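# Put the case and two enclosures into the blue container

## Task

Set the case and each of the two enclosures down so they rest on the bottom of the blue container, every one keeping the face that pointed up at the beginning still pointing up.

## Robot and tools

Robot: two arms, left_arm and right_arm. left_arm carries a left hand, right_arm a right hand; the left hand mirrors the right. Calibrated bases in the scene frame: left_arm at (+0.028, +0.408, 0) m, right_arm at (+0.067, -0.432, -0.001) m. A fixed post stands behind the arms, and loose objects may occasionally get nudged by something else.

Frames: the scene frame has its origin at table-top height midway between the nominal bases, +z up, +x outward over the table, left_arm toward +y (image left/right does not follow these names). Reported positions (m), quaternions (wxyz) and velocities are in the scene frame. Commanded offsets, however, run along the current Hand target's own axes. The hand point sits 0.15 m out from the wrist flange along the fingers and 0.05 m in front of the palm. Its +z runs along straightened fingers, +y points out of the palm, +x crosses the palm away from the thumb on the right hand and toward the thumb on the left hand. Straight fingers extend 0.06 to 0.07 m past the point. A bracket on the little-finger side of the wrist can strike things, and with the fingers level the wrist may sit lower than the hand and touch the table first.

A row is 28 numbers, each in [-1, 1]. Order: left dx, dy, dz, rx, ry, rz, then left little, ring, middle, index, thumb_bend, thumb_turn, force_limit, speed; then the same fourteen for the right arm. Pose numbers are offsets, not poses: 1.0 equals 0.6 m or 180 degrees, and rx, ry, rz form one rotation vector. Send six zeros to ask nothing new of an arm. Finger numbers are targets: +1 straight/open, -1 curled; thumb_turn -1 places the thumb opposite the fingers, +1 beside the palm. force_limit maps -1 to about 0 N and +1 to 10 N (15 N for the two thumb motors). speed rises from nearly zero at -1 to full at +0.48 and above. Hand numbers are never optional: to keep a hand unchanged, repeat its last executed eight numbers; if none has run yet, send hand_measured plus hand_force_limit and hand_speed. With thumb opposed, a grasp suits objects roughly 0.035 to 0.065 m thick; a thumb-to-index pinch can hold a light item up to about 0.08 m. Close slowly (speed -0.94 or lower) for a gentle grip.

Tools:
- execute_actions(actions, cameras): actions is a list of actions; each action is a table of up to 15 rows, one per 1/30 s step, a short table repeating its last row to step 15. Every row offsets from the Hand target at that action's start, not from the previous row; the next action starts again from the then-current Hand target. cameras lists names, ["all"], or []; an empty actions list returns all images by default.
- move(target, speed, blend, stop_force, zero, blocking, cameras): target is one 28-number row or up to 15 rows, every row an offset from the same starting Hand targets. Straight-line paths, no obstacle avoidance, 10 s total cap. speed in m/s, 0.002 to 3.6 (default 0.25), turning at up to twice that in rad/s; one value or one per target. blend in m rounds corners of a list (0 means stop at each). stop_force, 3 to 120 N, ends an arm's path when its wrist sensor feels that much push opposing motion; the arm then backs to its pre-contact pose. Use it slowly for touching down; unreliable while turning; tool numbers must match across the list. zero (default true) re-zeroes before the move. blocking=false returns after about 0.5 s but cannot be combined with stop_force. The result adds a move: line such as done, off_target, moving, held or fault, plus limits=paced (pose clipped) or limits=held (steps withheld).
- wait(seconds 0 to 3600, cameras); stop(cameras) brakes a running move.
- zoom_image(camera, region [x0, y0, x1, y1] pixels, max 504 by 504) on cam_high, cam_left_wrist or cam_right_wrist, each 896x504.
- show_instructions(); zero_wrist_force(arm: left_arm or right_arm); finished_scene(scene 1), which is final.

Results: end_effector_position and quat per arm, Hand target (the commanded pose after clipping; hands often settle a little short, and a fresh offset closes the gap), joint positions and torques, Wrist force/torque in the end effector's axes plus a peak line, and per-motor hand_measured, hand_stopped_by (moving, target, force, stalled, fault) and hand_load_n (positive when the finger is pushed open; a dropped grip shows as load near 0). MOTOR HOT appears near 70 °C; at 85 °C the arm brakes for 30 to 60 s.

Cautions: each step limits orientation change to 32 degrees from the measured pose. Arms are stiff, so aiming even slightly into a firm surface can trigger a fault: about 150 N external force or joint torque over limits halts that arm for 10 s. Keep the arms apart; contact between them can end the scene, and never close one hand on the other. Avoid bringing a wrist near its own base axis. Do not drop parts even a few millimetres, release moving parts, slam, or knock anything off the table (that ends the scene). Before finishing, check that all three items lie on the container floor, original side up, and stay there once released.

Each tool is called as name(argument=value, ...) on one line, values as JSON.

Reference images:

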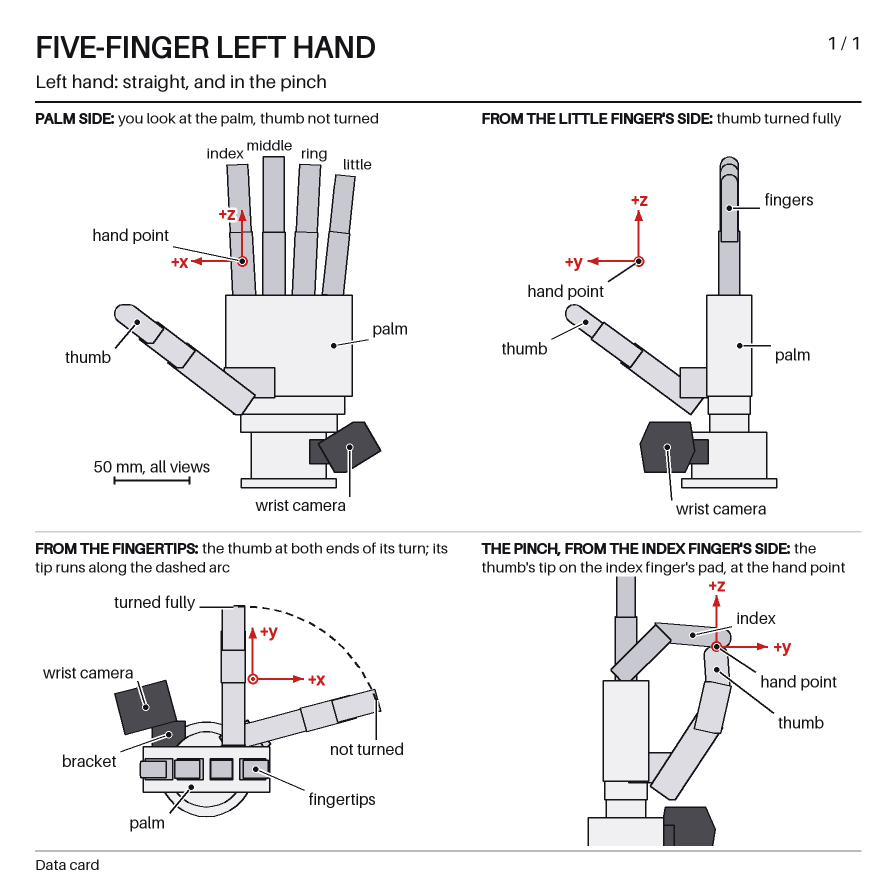

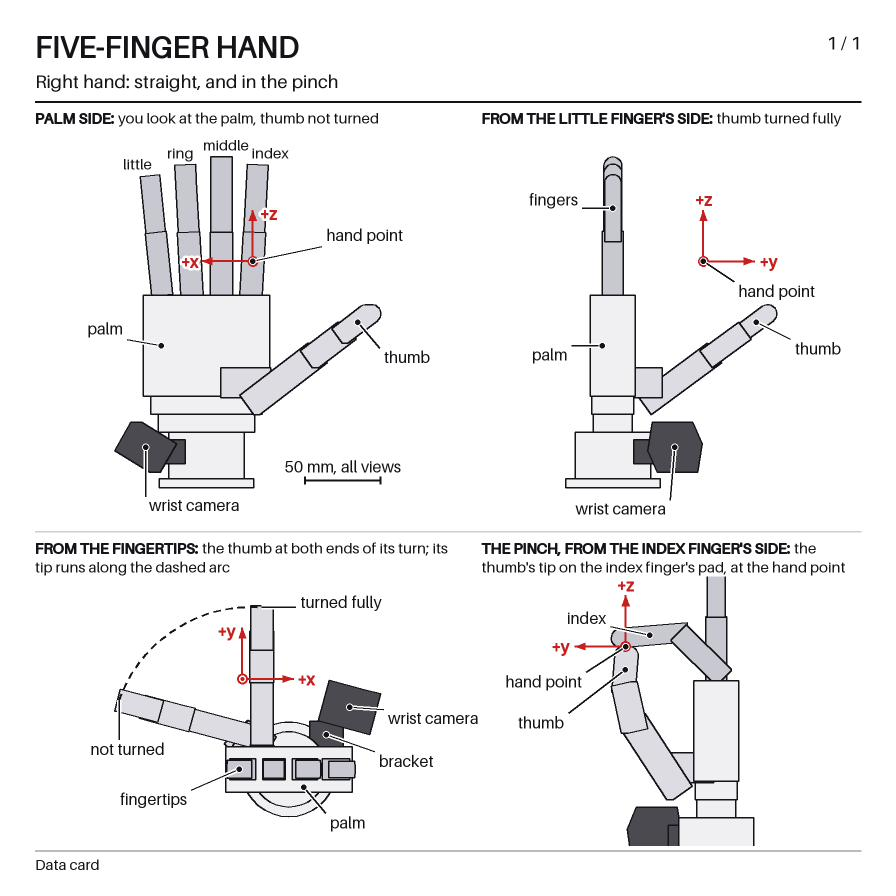

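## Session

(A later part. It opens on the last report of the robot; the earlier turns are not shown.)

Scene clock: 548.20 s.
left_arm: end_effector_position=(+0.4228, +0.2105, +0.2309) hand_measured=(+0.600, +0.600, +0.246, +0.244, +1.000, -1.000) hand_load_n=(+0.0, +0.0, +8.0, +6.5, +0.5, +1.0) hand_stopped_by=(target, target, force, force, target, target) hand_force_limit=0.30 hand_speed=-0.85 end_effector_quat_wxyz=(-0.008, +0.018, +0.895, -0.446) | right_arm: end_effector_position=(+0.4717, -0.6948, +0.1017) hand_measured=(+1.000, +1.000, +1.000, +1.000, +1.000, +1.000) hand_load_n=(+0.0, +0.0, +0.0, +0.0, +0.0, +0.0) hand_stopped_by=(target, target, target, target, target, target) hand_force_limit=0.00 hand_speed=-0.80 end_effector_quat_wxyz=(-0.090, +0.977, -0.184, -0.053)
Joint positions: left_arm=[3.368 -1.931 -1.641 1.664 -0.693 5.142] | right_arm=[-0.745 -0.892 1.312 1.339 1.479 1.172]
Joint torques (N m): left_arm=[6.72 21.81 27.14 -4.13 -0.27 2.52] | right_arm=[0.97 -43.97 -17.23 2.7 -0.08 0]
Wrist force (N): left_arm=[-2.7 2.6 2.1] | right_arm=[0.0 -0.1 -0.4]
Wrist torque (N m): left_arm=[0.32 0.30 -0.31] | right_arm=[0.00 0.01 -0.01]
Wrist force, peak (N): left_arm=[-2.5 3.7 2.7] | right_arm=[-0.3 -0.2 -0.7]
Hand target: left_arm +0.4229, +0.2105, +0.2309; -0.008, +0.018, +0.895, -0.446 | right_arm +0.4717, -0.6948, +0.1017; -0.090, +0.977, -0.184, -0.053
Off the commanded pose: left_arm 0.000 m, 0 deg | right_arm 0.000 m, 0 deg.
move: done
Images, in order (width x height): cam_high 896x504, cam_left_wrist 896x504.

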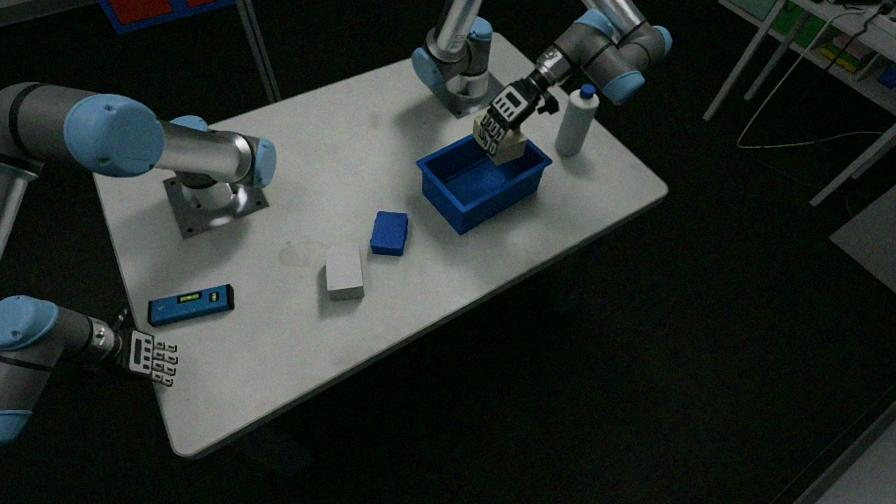

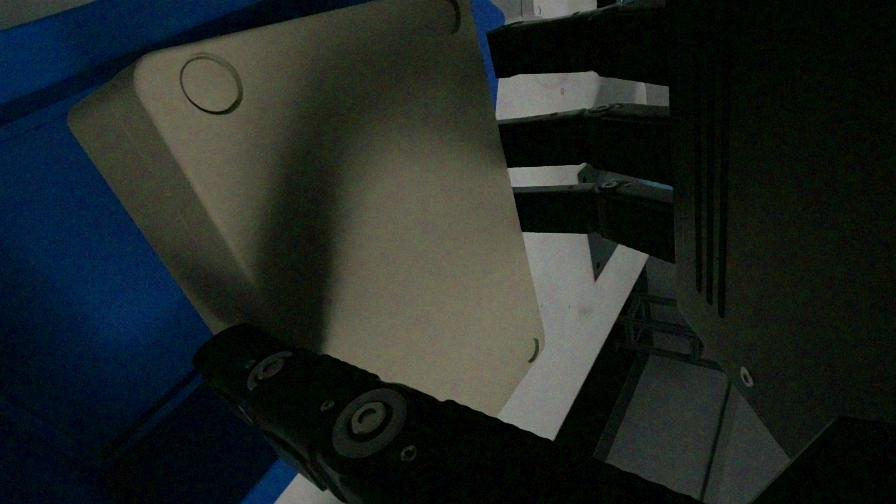

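zoom_image(camera="cam_left_wrist", region=[0, 0, 504, 504])

zoom_image(camera="cam_high", region=[400, 70, 620, 250])

Scaled by 1.000.

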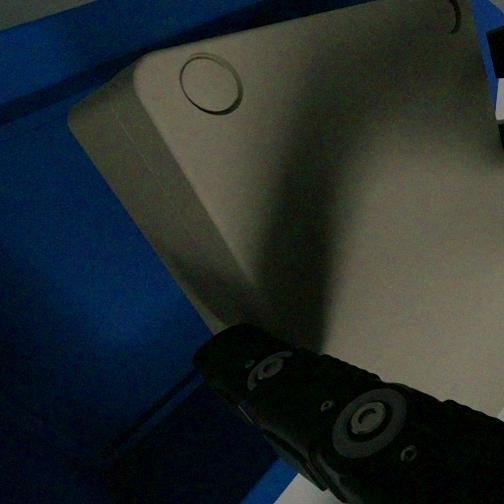

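Scaled by 2.291.

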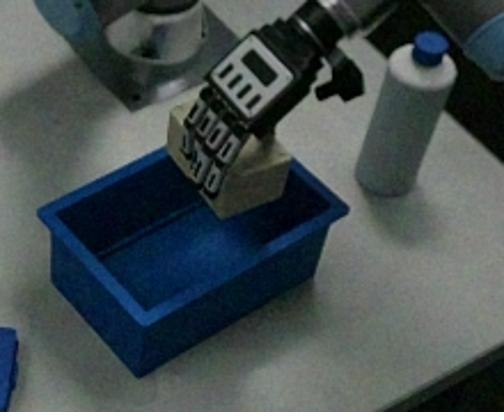

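zoom_image(camera="cam_left_wrist", region=[0, 0, 250, 160])

zoom_image(camera="cam_left_wrist", region=[0, 340, 330, 504])

Scaled by 2.016.

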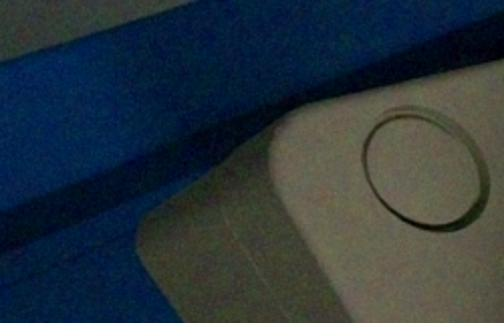

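Scaled by 1.527.

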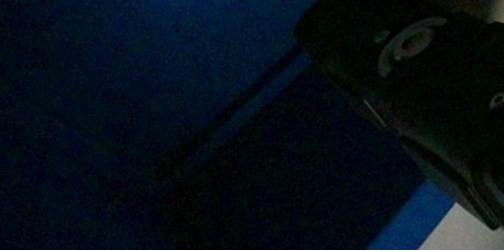

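zoom_image(camera="cam_high", region=[460, 90, 560, 180])

Scaled by 5.040.

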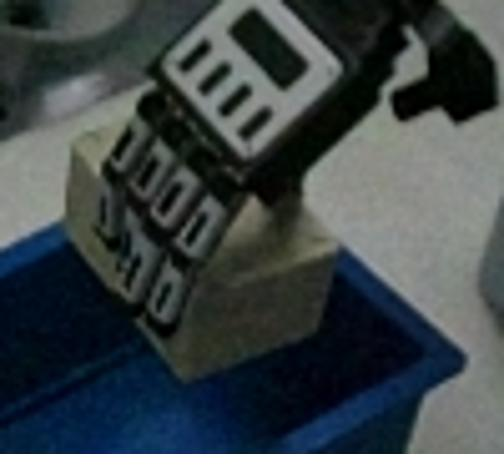

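zoom_image(camera="cam_left_wrist", region=[440, 0, 680, 140])

Scaled by 2.100.

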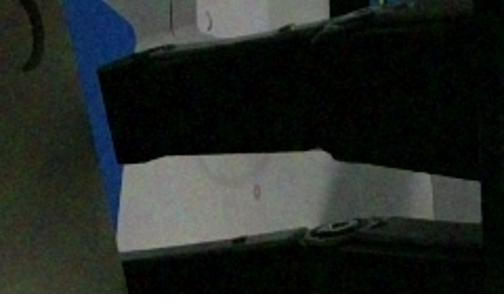

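move(target=[0.025,-0.0006,0.0008,0,-0.04123,-0.0311, 0.6,0.6,-0.3,-0.3,1,-1,0.3,-0.85, 0,0,0,0,0,0, 1,1,1,1,1,1,0,-0.8], speed=0.15, cameras=["cam_left_wrist","cam_high"])

zoom_image(camera="cam_left_wrist", region=[0, 0, 250, 250])

zoom_image(camera="cam_left_wrist", region=[0, 254, 320, 504])

zoom_image(camera="cam_high", region=[400, 90, 570, 240])

Scene clock: 675.07 s.
left_arm: end_effector_position=(+0.4079, +0.2105, +0.2308) hand_measured=(+0.600, +0.600, +0.246, +0.244, +1.000, -1.000) hand_load_n=(+0.0, +0.0, +8.0, +7.0, +1.0, +1.0) hand_stopped_by=(target, target, force, force, target, target) hand_force_limit=0.30 hand_speed=-0.85 end_effector_quat_wxyz=(+0.028, -0.055, +0.893, -0.445) | right_arm: end_effector_position=(+0.4717, -0.6948, +0.1017) hand_measured=(+1.000, +1.000, +1.000, +1.000, +1.000, +1.000) hand_load_n=(+0.0, +0.0, +0.0, +0.0, +0.0, +0.0) hand_stopped_by=(target, target, target, target, target, target) hand_force_limit=0.00 hand_speed=-0.80 end_effector_quat_wxyz=(-0.090, +0.977, -0.184, -0.053)
Joint positions: left_arm=[3.404 -1.83 -1.738 1.812 -0.659 4.948] | right_arm=[-0.745 -0.892 1.312 1.339 1.479 1.172]
Joint torques (N m): left_arm=[6.41 36.98 9.93 -1.23 3.84 -2.76] | right_arm=[0.87 -43.93 -17.31 2.67 -0.17 -0.05]
Wrist force (N): left_arm=[-2.5 2.5 1.9] | right_arm=[0.0 -0.3 -0.3]
Wrist torque (N m): left_arm=[0.31 0.24 -0.09] | right_arm=[-0.04 0.01 -0.02]
Wrist force, peak (N): left_arm=[-2.9 2.6 2.3] | right_arm=[-0.3 -0.3 -0.6]
Hand target: left_arm +0.4078, +0.2105, +0.2308; +0.028, -0.055, +0.893, -0.445 | right_arm +0.4717, -0.6948, +0.1017; -0.090, +0.977, -0.184, -0.053
Off the commanded pose: left_arm 0.000 m, 0 deg | right_arm 0.000 m, 0 deg.
move: done
Images, in order (width x height): cam_high 896x504, cam_left_wrist 896x504.

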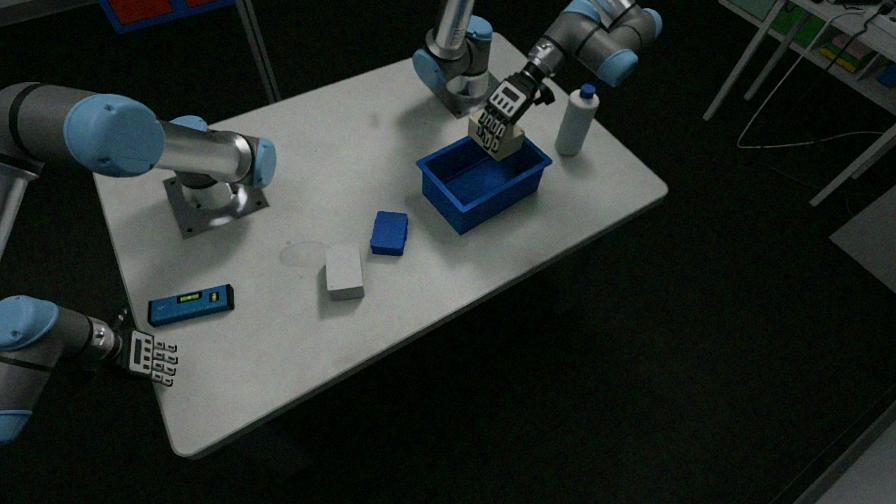

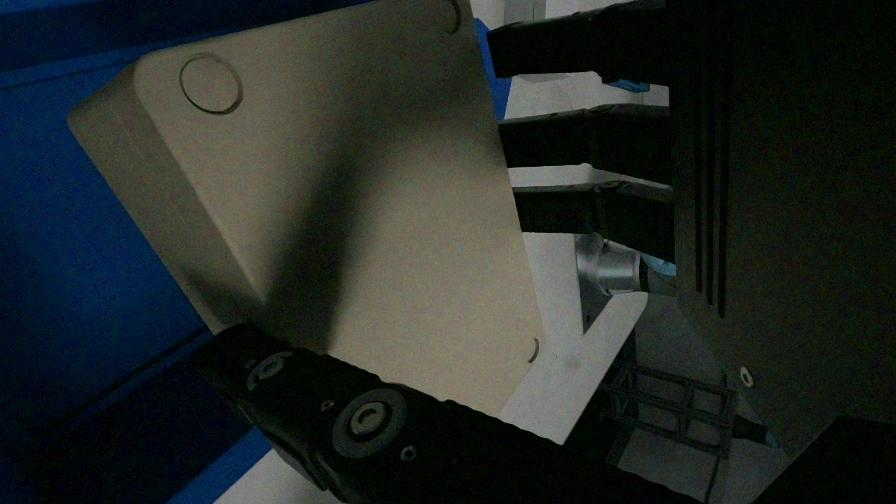

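Scaled by 2.016.

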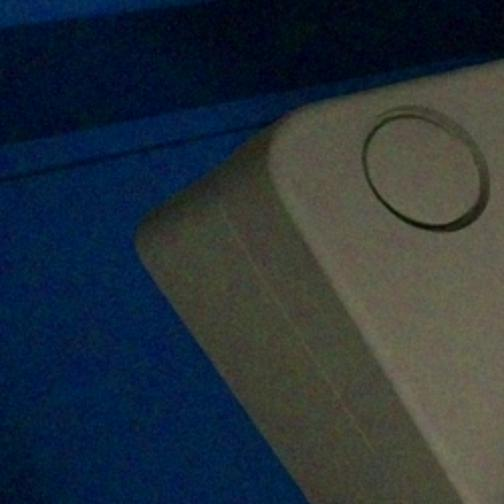

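Scaled by 1.575.

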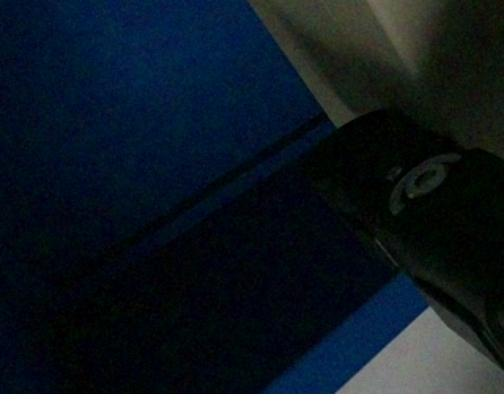

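Scaled by 2.965.

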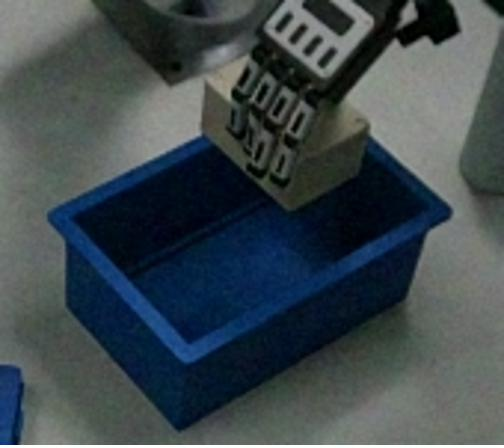

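move(target=[0.0067,0.1330,0.1003,0,0,0, 0.6,0.6,-0.3,-0.3,1,-1,0.3,-0.85, 0,0,0,0,0,0, 1,1,1,1,1,1,0,-0.8], speed=0.08, stop_force=8, cameras=["cam_left_wrist","cam_high"])

zoom_image(camera="cam_high", region=[400, 90, 570, 240])

zoom_image(camera="cam_left_wrist", region=[0, 0, 448, 504])

Scene clock: 716.40 s.
left_arm: end_effector_position=(+0.4040, +0.2100, +0.1309) hand_measured=(+0.600, +0.600, +0.246, +0.244, +1.000, -1.000) hand_load_n=(+0.0, +0.0, +8.0, +7.0, +0.5, +1.0) hand_stopped_by=(target, target, force, force, target, target) hand_force_limit=0.30 hand_speed=-0.85 end_effector_quat_wxyz=(+0.028, -0.055, +0.893, -0.445) | right_arm: end_effector_position=(+0.4717, -0.6948, +0.1017) hand_measured=(+1.000, +1.000, +1.000, +1.000, +1.000, +1.000) hand_load_n=(+0.0, +0.0, +0.5, +0.0, +0.0, +0.0) hand_stopped_by=(target, target, target, target, target, target) hand_force_limit=0.00 hand_speed=-0.80 end_effector_quat_wxyz=(-0.090, +0.977, -0.184, -0.053)
Joint positions: left_arm=[3.405 -1.949 -1.873 2.063 -0.66 4.95] | right_arm=[-0.745 -0.892 1.312 1.339 1.479 1.172]
Joint torques (N m): left_arm=[-7.33 20.39 5.91 -1.37 3.84 -2.82] | right_arm=[0.33 -43.61 -17.3 2.71 -0.08 -0.01]
Wrist force (N): left_arm=[-2.3 2.5 1.9] | right_arm=[-0.2 -0.1 -0.6]
Wrist torque (N m): left_arm=[0.33 0.22 -0.16] | right_arm=[0.00 0.04 -0.02]
Wrist force, peak (N): left_arm=[-2.5 3.1 2.2] | right_arm=[-0.1 -0.2 -0.8]
Hand target: left_arm +0.4040, +0.2100, +0.1309; +0.028, -0.055, +0.893, -0.445 | right_arm +0.4717, -0.6948, +0.1017; -0.090, +0.977, -0.184, -0.053
Off the commanded pose: left_arm 0.000 m, 0 deg | right_arm 0.000 m, 0 deg.
move: done
Images, in order (width x height): cam_high 896x504, cam_left_wrist 896x504.

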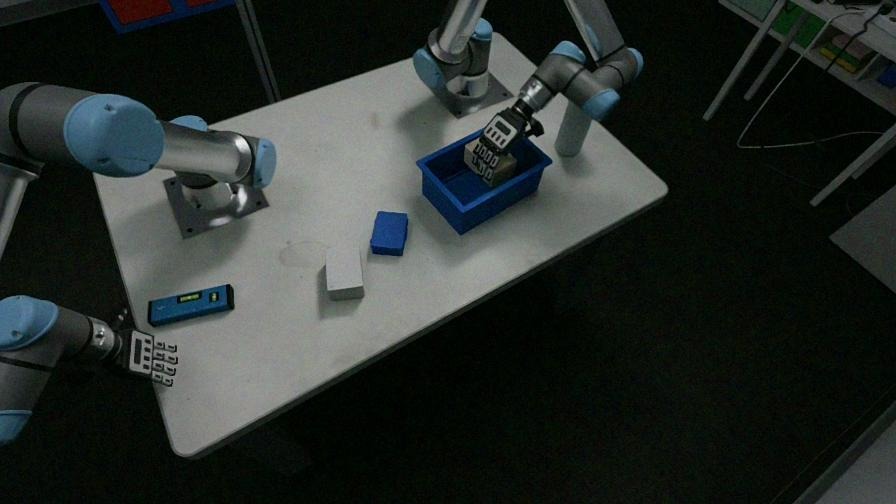

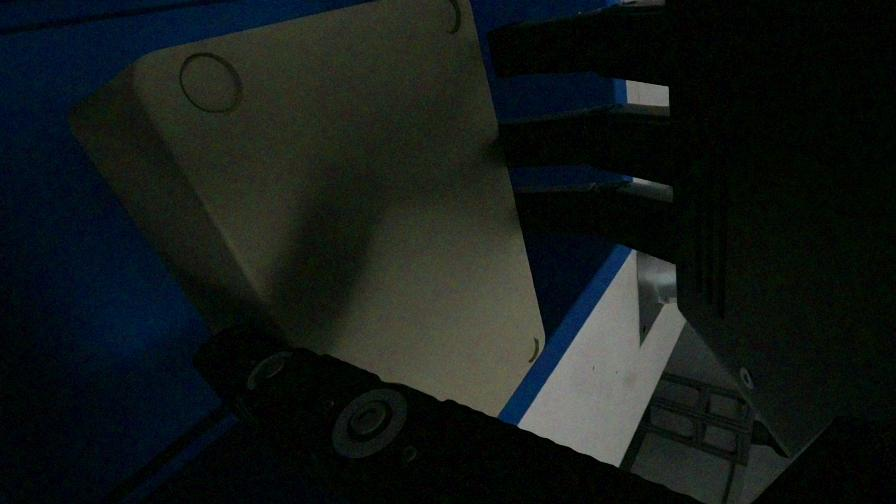

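Scaled by 2.965.

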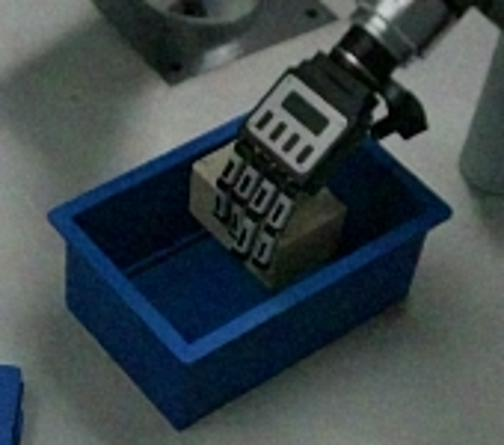

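Scaled by 1.000.

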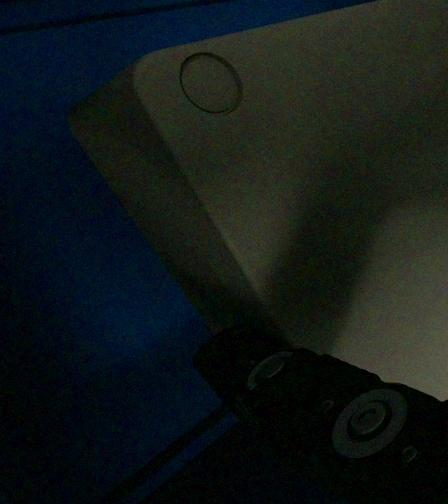

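move(target=[0,-0.01204,0.01596,0,0,0, 0.6,0.6,-0.3,-0.3,1,-1,0.3,-0.85, 0,0,0,0,0,0, 1,1,1,1,1,1,0,-0.8], speed=0.08, cameras=[])

move(target=[0,0.1064,0.0803,0,0,0, 0.6,0.6,-0.3,-0.3,1,-1,0.3,-0.85, 0,0,0,0,0,0, 1,1,1,1,1,1,0,-0.8], speed=0.02, stop_force=4, cameras=["cam_left_wrist","cam_high"])

Scene clock: 738.43 s.
left_arm: end_effector_position=(+0.4055, +0.1982, +0.1309) hand_measured=(+0.600, +0.600, +0.246, +0.244, +1.000, -1.000) hand_load_n=(+0.0, +0.5, +8.0, +7.0, +1.0, +1.5) hand_stopped_by=(target, target, force, force, target, target) hand_force_limit=0.30 hand_speed=-0.85 end_effector_quat_wxyz=(+0.028, -0.055, +0.893, -0.445) | right_arm: end_effector_position=(+0.4717, -0.6948, +0.1017) hand_measured=(+1.000, +1.000, +1.000, +1.000, +1.000, +1.000) hand_load_n=(-0.5, +0.0, +0.0, +0.0, +0.0, +0.0) hand_stopped_by=(target, target, target, target, target, target) hand_force_limit=0.00 hand_speed=-0.80 end_effector_quat_wxyz=(-0.090, +0.977, -0.184, -0.053)
Joint positions: left_arm=[3.373 -1.949 -1.859 2.091 -0.654 4.898] | right_arm=[-0.745 -0.892 1.312 1.339 1.479 1.172]
Joint torques (N m): left_arm=[-8.83 22.58 24.13 -1.35 3.86 -2.77] | right_arm=[0.71 -43.94 -18.32 2.6 -0.01 -0.13]
Wrist force (N): left_arm=[-2.6 2.2 2.1] | right_arm=[-0.2 -0.3 -0.4]
Wrist torque (N m): left_arm=[0.27 0.29 -0.09] | right_arm=[-0.04 0.03 -0.03]
Wrist force, peak (N): left_arm=[-2.6 2.6 2.4] | right_arm=[0.2 -0.2 -0.7]
Hand target: left_arm +0.4055, +0.1981, +0.1309; +0.028, -0.055, +0.893, -0.445 | right_arm +0.4717, -0.6948, +0.1017; -0.090, +0.977, -0.184, -0.053
Off the commanded pose: left_arm 0.000 m, 0 deg | right_arm 0.000 m, 0 deg.
move: done

Scene clock: 743.27 s.
left_arm: end_effector_position=(+0.4055, +0.1981, +0.0583) hand_measured=(+0.600, +0.600, +0.246, +0.244, +1.000, -1.000) hand_load_n=(+0.0, +0.0, +8.0, +6.5, +0.5, +1.0) hand_stopped_by=(target, target, force, force, target, target) hand_force_limit=0.30 hand_speed=-0.85 end_effector_quat_wxyz=(+0.028, -0.055, +0.893, -0.445) | right_arm: end_effector_position=(+0.4717, -0.6948, +0.1017) hand_measured=(+1.000, +1.000, +1.000, +1.000, +1.000, +1.000) hand_load_n=(-0.5, +0.0, +0.0, +0.0, +0.0, +0.0) hand_stopped_by=(target, target, target, target, target, target) hand_force_limit=0.00 hand_speed=-0.80 end_effector_quat_wxyz=(-0.090, +0.977, -0.184, -0.053)
Joint positions: left_arm=[3.373 -2.073 -1.912 2.267 -0.654 4.897] | right_arm=[-0.745 -0.892 1.312 1.339 1.479 1.172]
Joint torques (N m): left_arm=[-5.72 40.91 21.97 -3.84 0.42 -0.37] | right_arm=[0.49 -43.83 -17.23 2.59 -0.12 -0.08]
Wrist force (N): left_arm=[-2.7 2.5 1.9] | right_arm=[-0.2 -0.2 -0.3]
Wrist torque (N m): left_arm=[0.32 0.30 -0.12] | right_arm=[-0.01 0.04 -0.03]
Wrist force, peak (N): left_arm=[-2.2 -11.2 -11.1] | right_arm=[-0.1 -0.4 -0.7]
Hand target: left_arm +0.4055, +0.1981, +0.0583; +0.028, -0.055, +0.893, -0.445 (not the last commanded pose) | right_arm +0.4717, -0.6948, +0.1017; -0.090, +0.977, -0.184, -0.053
Off the commanded pose: left_arm 0.007 m, 0 deg | right_arm 0.000 m, 0 deg.
move: contact (left_arm)
Images, in order (width x height): cam_high 896x504, cam_left_wrist 896x504.

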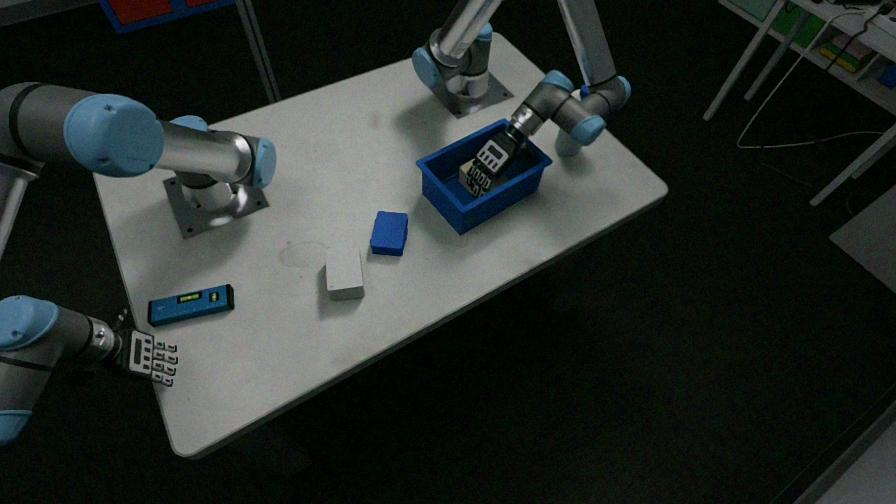

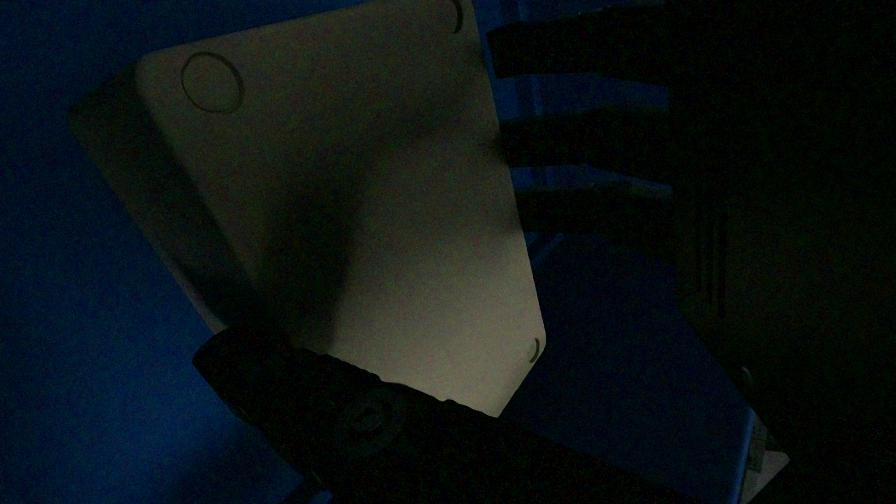

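move(target=[0,0.0053,0.0040,0,0,0, 0.6,0.6,-0.3,-0.3,1,-1,0.3,-0.85, 0,0,0,0,0,0, 1,1,1,1,1,1,0,-0.8], speed=0.003, stop_force=3, cameras=[])

zoom_image(camera="cam_high", region=[400, 90, 570, 240])

Scene clock: 752.13 s.
left_arm: end_effector_position=(+0.4056, +0.1982, +0.0578) hand_measured=(+0.600, +0.600, +0.246, +0.244, +1.000, -1.000) hand_load_n=(+0.0, +0.0, +8.0, +7.0, +0.5, +1.0) hand_stopped_by=(target, target, force, force, target, target) hand_force_limit=0.30 hand_speed=-0.85 end_effector_quat_wxyz=(+0.028, -0.055, +0.893, -0.445) | right_arm: end_effector_position=(+0.4717, -0.6948, +0.1017) hand_measured=(+1.000, +1.000, +1.000, +1.000, +1.000, +1.000) hand_load_n=(+0.0, +0.0, +0.0, +0.0, +0.0, +0.0) hand_stopped_by=(target, target, target, target, target, target) hand_force_limit=0.00 hand_speed=-0.80 end_effector_quat_wxyz=(-0.090, +0.977, -0.184, -0.053)
Joint positions: left_arm=[3.373 -2.074 -1.912 2.269 -0.654 4.897] | right_arm=[-0.745 -0.892 1.312 1.339 1.479 1.172]
Joint torques (N m): left_arm=[-2.46 40.18 21.1 -3.31 0.41 1.74] | right_arm=[0.52 -43.47 -17.47 2.64 -0.06 -0.06]
Wrist force (N): left_arm=[-2.9 0.2 -0.1] | right_arm=[-0.2 -0.2 -0.3]
Wrist torque (N m): left_arm=[0.26 0.24 -0.12] | right_arm=[-0.02 0.05 -0.03]
Wrist force, peak (N): left_arm=[-3.5 -5.2 -3.5] | right_arm=[-0.1 -0.5 -0.6]
Hand target: left_arm +0.4056, +0.1982, +0.0578; +0.028, -0.055, +0.893, -0.445 (not the last commanded pose) | right_arm +0.4717, -0.6948, +0.1017; -0.090, +0.977, -0.184, -0.053
Off the commanded pose: left_arm 0.003 m, 0 deg | right_arm 0.000 m, 0 deg.
move: contact (left_arm)

Scaled by 2.965.
This view is cut from an older image: the scene may have changed since it was taken.

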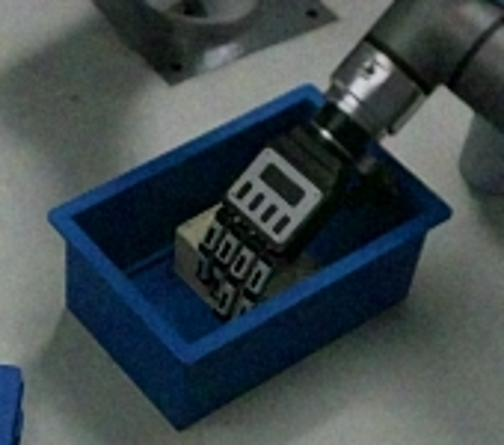

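execute_actions(actions=[[[0,0,0,0,0,0, 0.6,0.6,0.55,0.55,1,-1,0.0,-0.6, 0,0,0,0,0,0, 1,1,1,1,1,1,0,-0.8]]], cameras=["cam_left_wrist","cam_high"])

Scene clock: 760.73 s.
left_arm: end_effector_position=(+0.4056, +0.1982, +0.0578) hand_measured=(+0.600, +0.600, +0.550, +0.550, +1.000, -1.000) hand_load_n=(+0.0, +0.0, +0.0, +0.0, +0.0, +0.0) hand_stopped_by=(target, target, target, target, target, target) hand_force_limit=0.00 hand_speed=-0.60 end_effector_quat_wxyz=(+0.028, -0.055, +0.893, -0.445) | right_arm: end_effector_position=(+0.4717, -0.6948, +0.1017) hand_measured=(+1.000, +1.000, +1.000, +1.000, +1.000, +1.000) hand_load_n=(+0.0, +0.0, +0.0, +0.0, +0.0, +0.0) hand_stopped_by=(target, target, target, target, target, target) hand_force_limit=0.00 hand_speed=-0.80 end_effector_quat_wxyz=(-0.090, +0.977, -0.184, -0.053)
Joint positions: left_arm=[3.373 -2.074 -1.912 2.269 -0.654 4.897] | right_arm=[-0.745 -0.892 1.312 1.339 1.479 1.172]
Joint torques (N m): left_arm=[-1.73 39.62 21.36 -3.24 0.51 1.58] | right_arm=[0.56 -43.45 -17.73 2.59 -0.09 -0.07]
Wrist force (N): left_arm=[-2.4 -0.1 0.2] | right_arm=[-0.1 -0.2 -0.3]
Wrist torque (N m): left_arm=[0.23 0.24 -0.10] | right_arm=[-0.04 0.02 -0.02]
Wrist force, peak (N): left_arm=[-3.6 -0.1 -0.5] | right_arm=[-0.3 -0.2 -0.7]
Hand target: left_arm +0.4056, +0.1982, +0.0578; +0.028, -0.055, +0.893, -0.445 | right_arm +0.4717, -0.6948, +0.1017; -0.090, +0.977, -0.184, -0.053
Off the commanded pose: left_arm 0.000 m, 0 deg | right_arm 0.000 m, 0 deg.
Images, in order (width x height): cam_high 896x504, cam_left_wrist 896x504.

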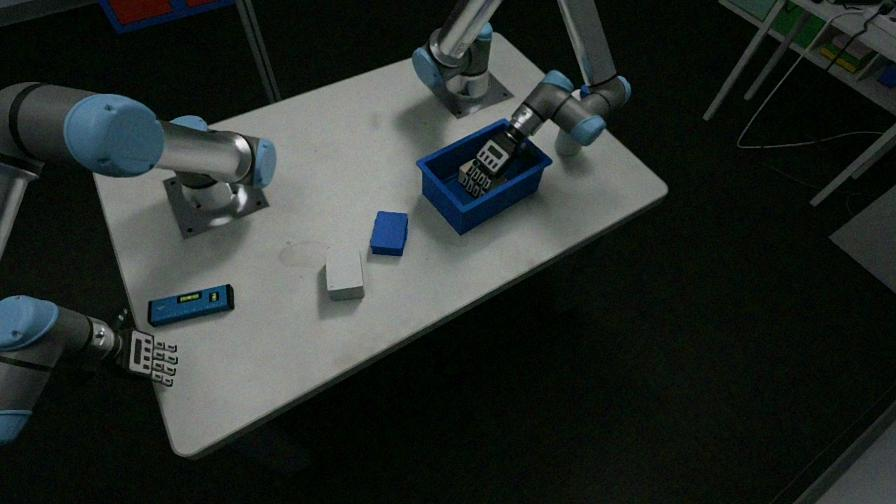

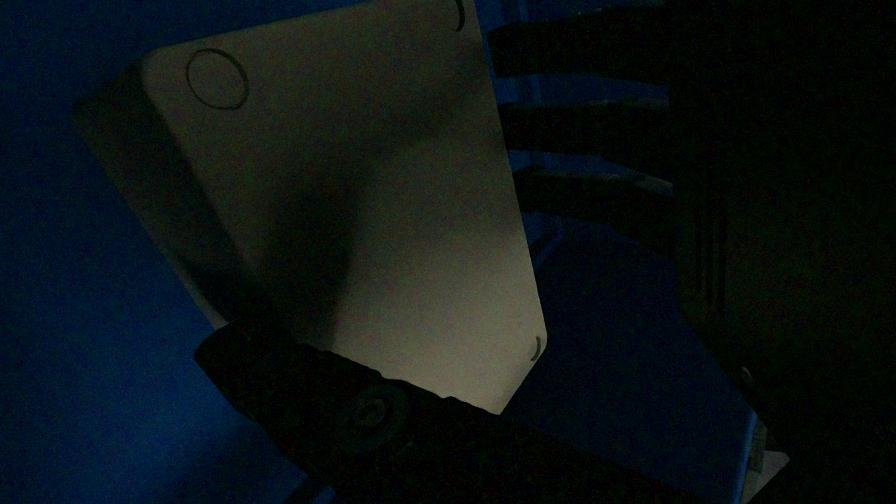

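move(target=[[0,0.004,-0.0053,0,0,0, 0.6,0.6,0.55,0.55,1,-1,0.0,-0.6, 0,0,0,0,0,0, 1,1,1,1,1,1,0,-0.8],[0,-0.1822,-0.1458,0,0,0, 0.6,0.6,0.55,0.55,1,-1,0.0,-0.6, 0,0,0,0,0,0, 1,1,1,1,1,1,0,-0.8]], speed=[0.03,0.15], cameras=["cam_left_wrist","cam_high"])

zoom_image(camera="cam_high", region=[400, 90, 570, 240])

zoom_image(camera="cam_left_wrist", region=[0, 0, 448, 504])

Scene clock: 798.40 s.
left_arm: end_effector_position=(+0.4049, +0.2021, +0.1977) hand_measured=(+0.600, +0.600, +0.550, +0.550, +1.000, -1.000) hand_load_n=(+0.5, +0.0, +0.0, +0.0, +0.0, +0.5) hand_stopped_by=(target, target, target, target, target, target) hand_force_limit=0.00 hand_speed=-0.60 end_effector_quat_wxyz=(+0.028, -0.055, +0.893, -0.445) | right_arm: end_effector_position=(+0.4717, -0.6948, +0.1017) hand_measured=(+1.000, +1.000, +1.000, +1.000, +1.000, +1.000) hand_load_n=(+0.0, +0.0, +0.0, +0.0, +0.0, +0.0) hand_stopped_by=(target, target, target, target, target, target) hand_force_limit=0.00 hand_speed=-0.80 end_effector_quat_wxyz=(-0.090, +0.977, -0.184, -0.053)
Joint positions: left_arm=[3.384 -1.859 -1.787 1.916 -0.656 4.915] | right_arm=[-0.745 -0.892 1.312 1.339 1.479 1.172]
Joint torques (N m): left_arm=[6.53 35.67 26.53 -3.56 -0.63 2.61] | right_arm=[0.66 -44.13 -17.77 2.63 -0.03 -0.07]
Wrist force (N): left_arm=[-3.2 -0.5 0.2] | right_arm=[-0.1 -0.1 -0.5]
Wrist torque (N m): left_arm=[0.16 0.35 -0.32] | right_arm=[0.00 0.04 -0.02]
Wrist force, peak (N): left_arm=[-3.2 -0.5 0.2] | right_arm=[-0.3 -0.4 -0.7]
Hand target: left_arm +0.4049, +0.2021, +0.1978; +0.028, -0.055, +0.893, -0.445 | right_arm +0.4717, -0.6948, +0.1017; -0.090, +0.977, -0.184, -0.053
Off the commanded pose: left_arm 0.000 m, 0 deg | right_arm 0.000 m, 0 deg.
move: done
Images, in order (width x height): cam_high 896x504, cam_left_wrist 896x504.

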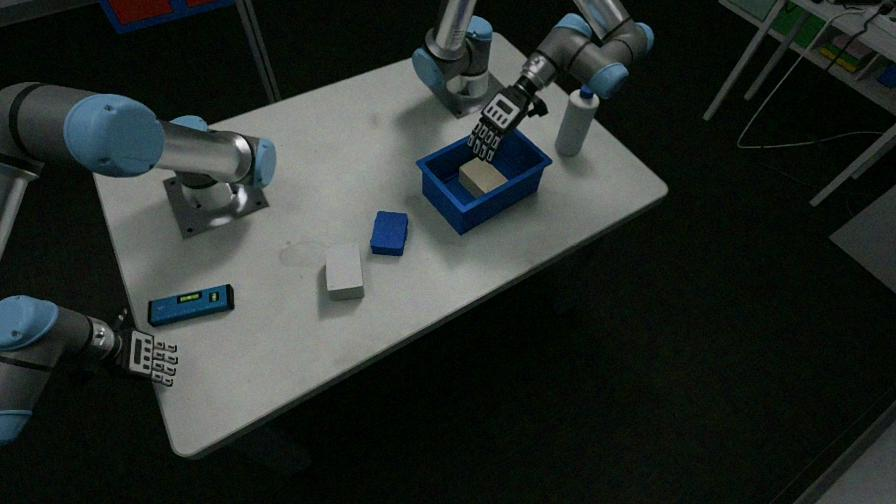

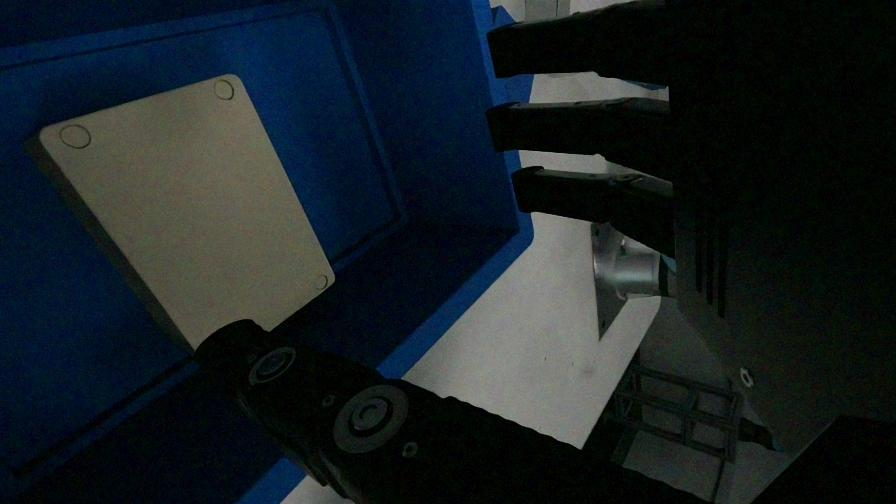

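Scaled by 2.965.

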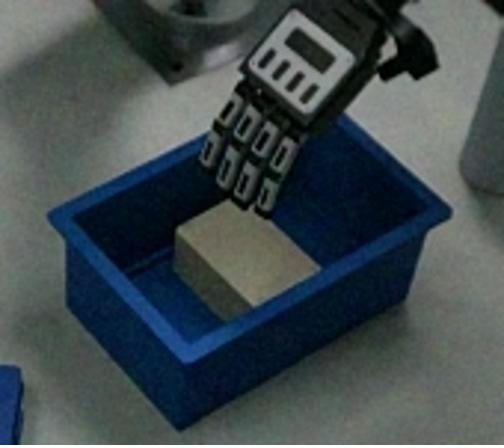

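Scaled by 1.000.

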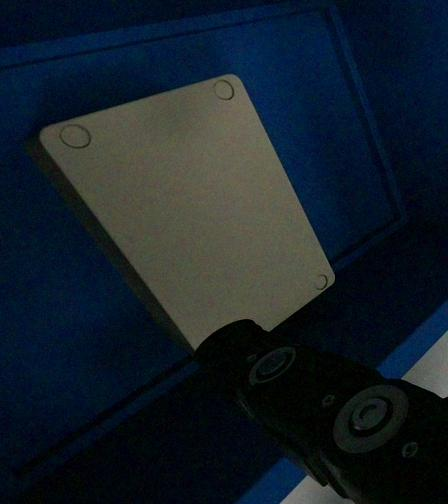

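zoom_image(camera="cam_left_wrist", region=[280, 0, 560, 260])

zoom_image(camera="cam_left_wrist", region=[0, 0, 200, 200])

zoom_image(camera="cam_left_wrist", region=[0, 350, 200, 504])

Scaled by 1.800.

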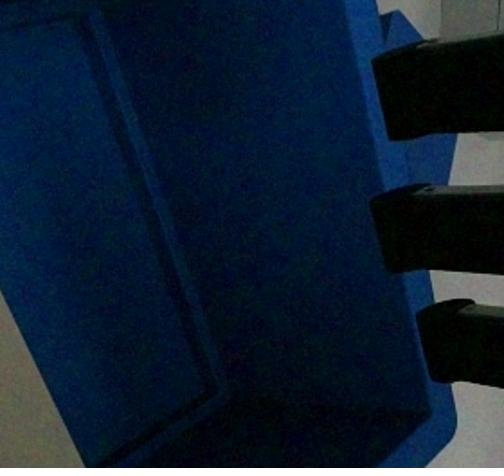

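Scaled by 2.520.

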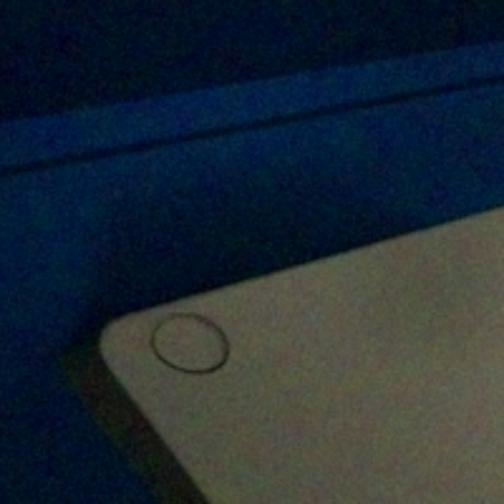

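Scaled by 2.520.

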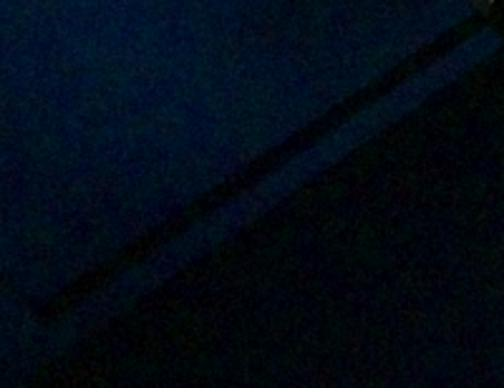

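move(target=[-0.1667,-0.1064,-0.0803,-0.2222,0,0, 0.6,0.6,0.55,0.55,1,-1,0.0,-0.6, 0,0,0,0,0,0, 1,1,1,1,1,1,0,-0.8], speed=0.25, cameras=["cam_left_wrist","cam_high"])

Scene clock: 852.93 s.
left_arm: end_effector_position=(+0.5040, +0.2144, +0.2779) hand_measured=(+0.600, +0.600, +0.550, +0.550, +1.000, -1.000) hand_load_n=(-0.5, +0.0, +0.0, +0.0, +0.0, +0.0) hand_stopped_by=(target, target, target, target, target, target) hand_force_limit=0.00 hand_speed=-0.60 end_effector_quat_wxyz=(+0.008, -0.061, +0.992, -0.113) | right_arm: end_effector_position=(+0.4717, -0.6948, +0.1017) hand_measured=(+1.000, +1.000, +1.000, +1.000, +1.000, +1.000) hand_load_n=(+0.0, +0.0, +0.0, +0.0, -0.5, +0.0) hand_stopped_by=(target, target, target, target, target, target) hand_force_limit=0.00 hand_speed=-0.80 end_effector_quat_wxyz=(-0.090, +0.977, -0.184, -0.053)
Joint positions: left_arm=[3.023 -2.152 -0.932 1.568 -1.351 4.469] | right_arm=[-0.745 -0.892 1.312 1.339 1.479 1.172]
Joint torques (N m): left_arm=[-7.07 31.04 30.35 -3.67 -1.75 -2.6] | right_arm=[0.47 -43.37 -18.09 2.65 0.03 -0.09]
Wrist force (N): left_arm=[-2.4 0.3 -0.1] | right_arm=[0.1 -0.1 -0.5]
Wrist torque (N m): left_arm=[0.18 0.20 -0.05] | right_arm=[0.00 0.00 -0.01]
Wrist force, peak (N): left_arm=[-3.1 -0.5 0.3] | right_arm=[-0.2 -0.4 -0.7]
Hand target: left_arm +0.5040, +0.2144, +0.2779; +0.008, -0.061, +0.992, -0.113 | right_arm +0.4717, -0.6948, +0.1017; -0.090, +0.977, -0.184, -0.053
Off the commanded pose: left_arm 0.000 m, 0 deg | right_arm 0.000 m, 0 deg.
move: done
Images, in order (width x height): cam_high 896x504, cam_left_wrist 896x504.

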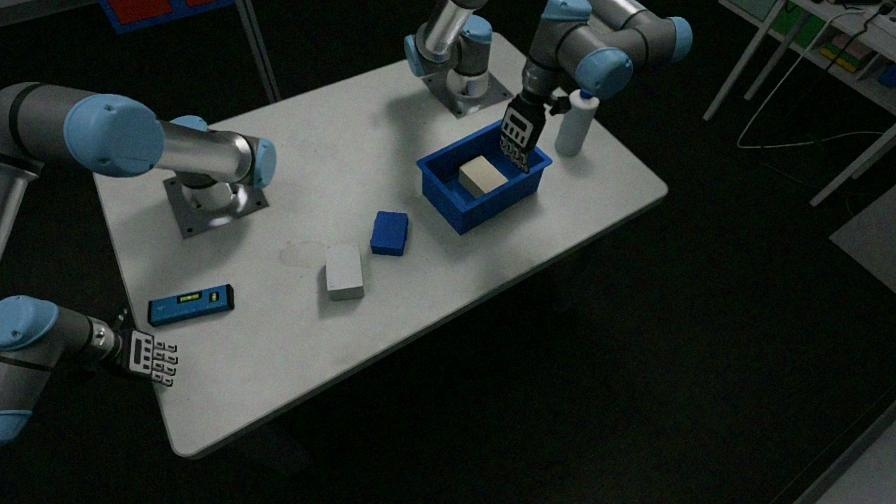

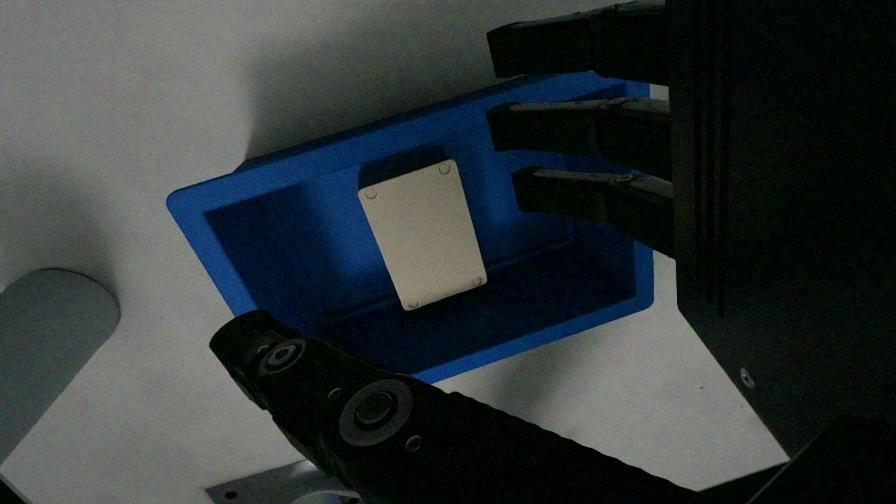

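zoom_image(camera="cam_left_wrist", region=[150, 60, 430, 340])

zoom_image(camera="cam_left_wrist", region=[380, 60, 680, 340])

Scaled by 1.800.

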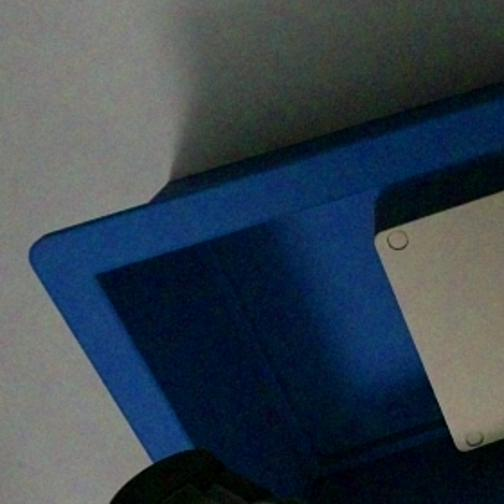

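Scaled by 1.680.

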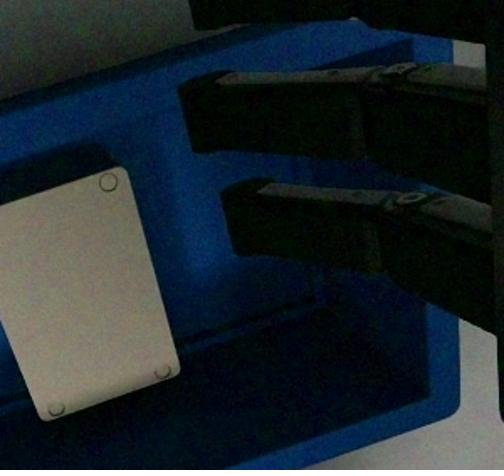

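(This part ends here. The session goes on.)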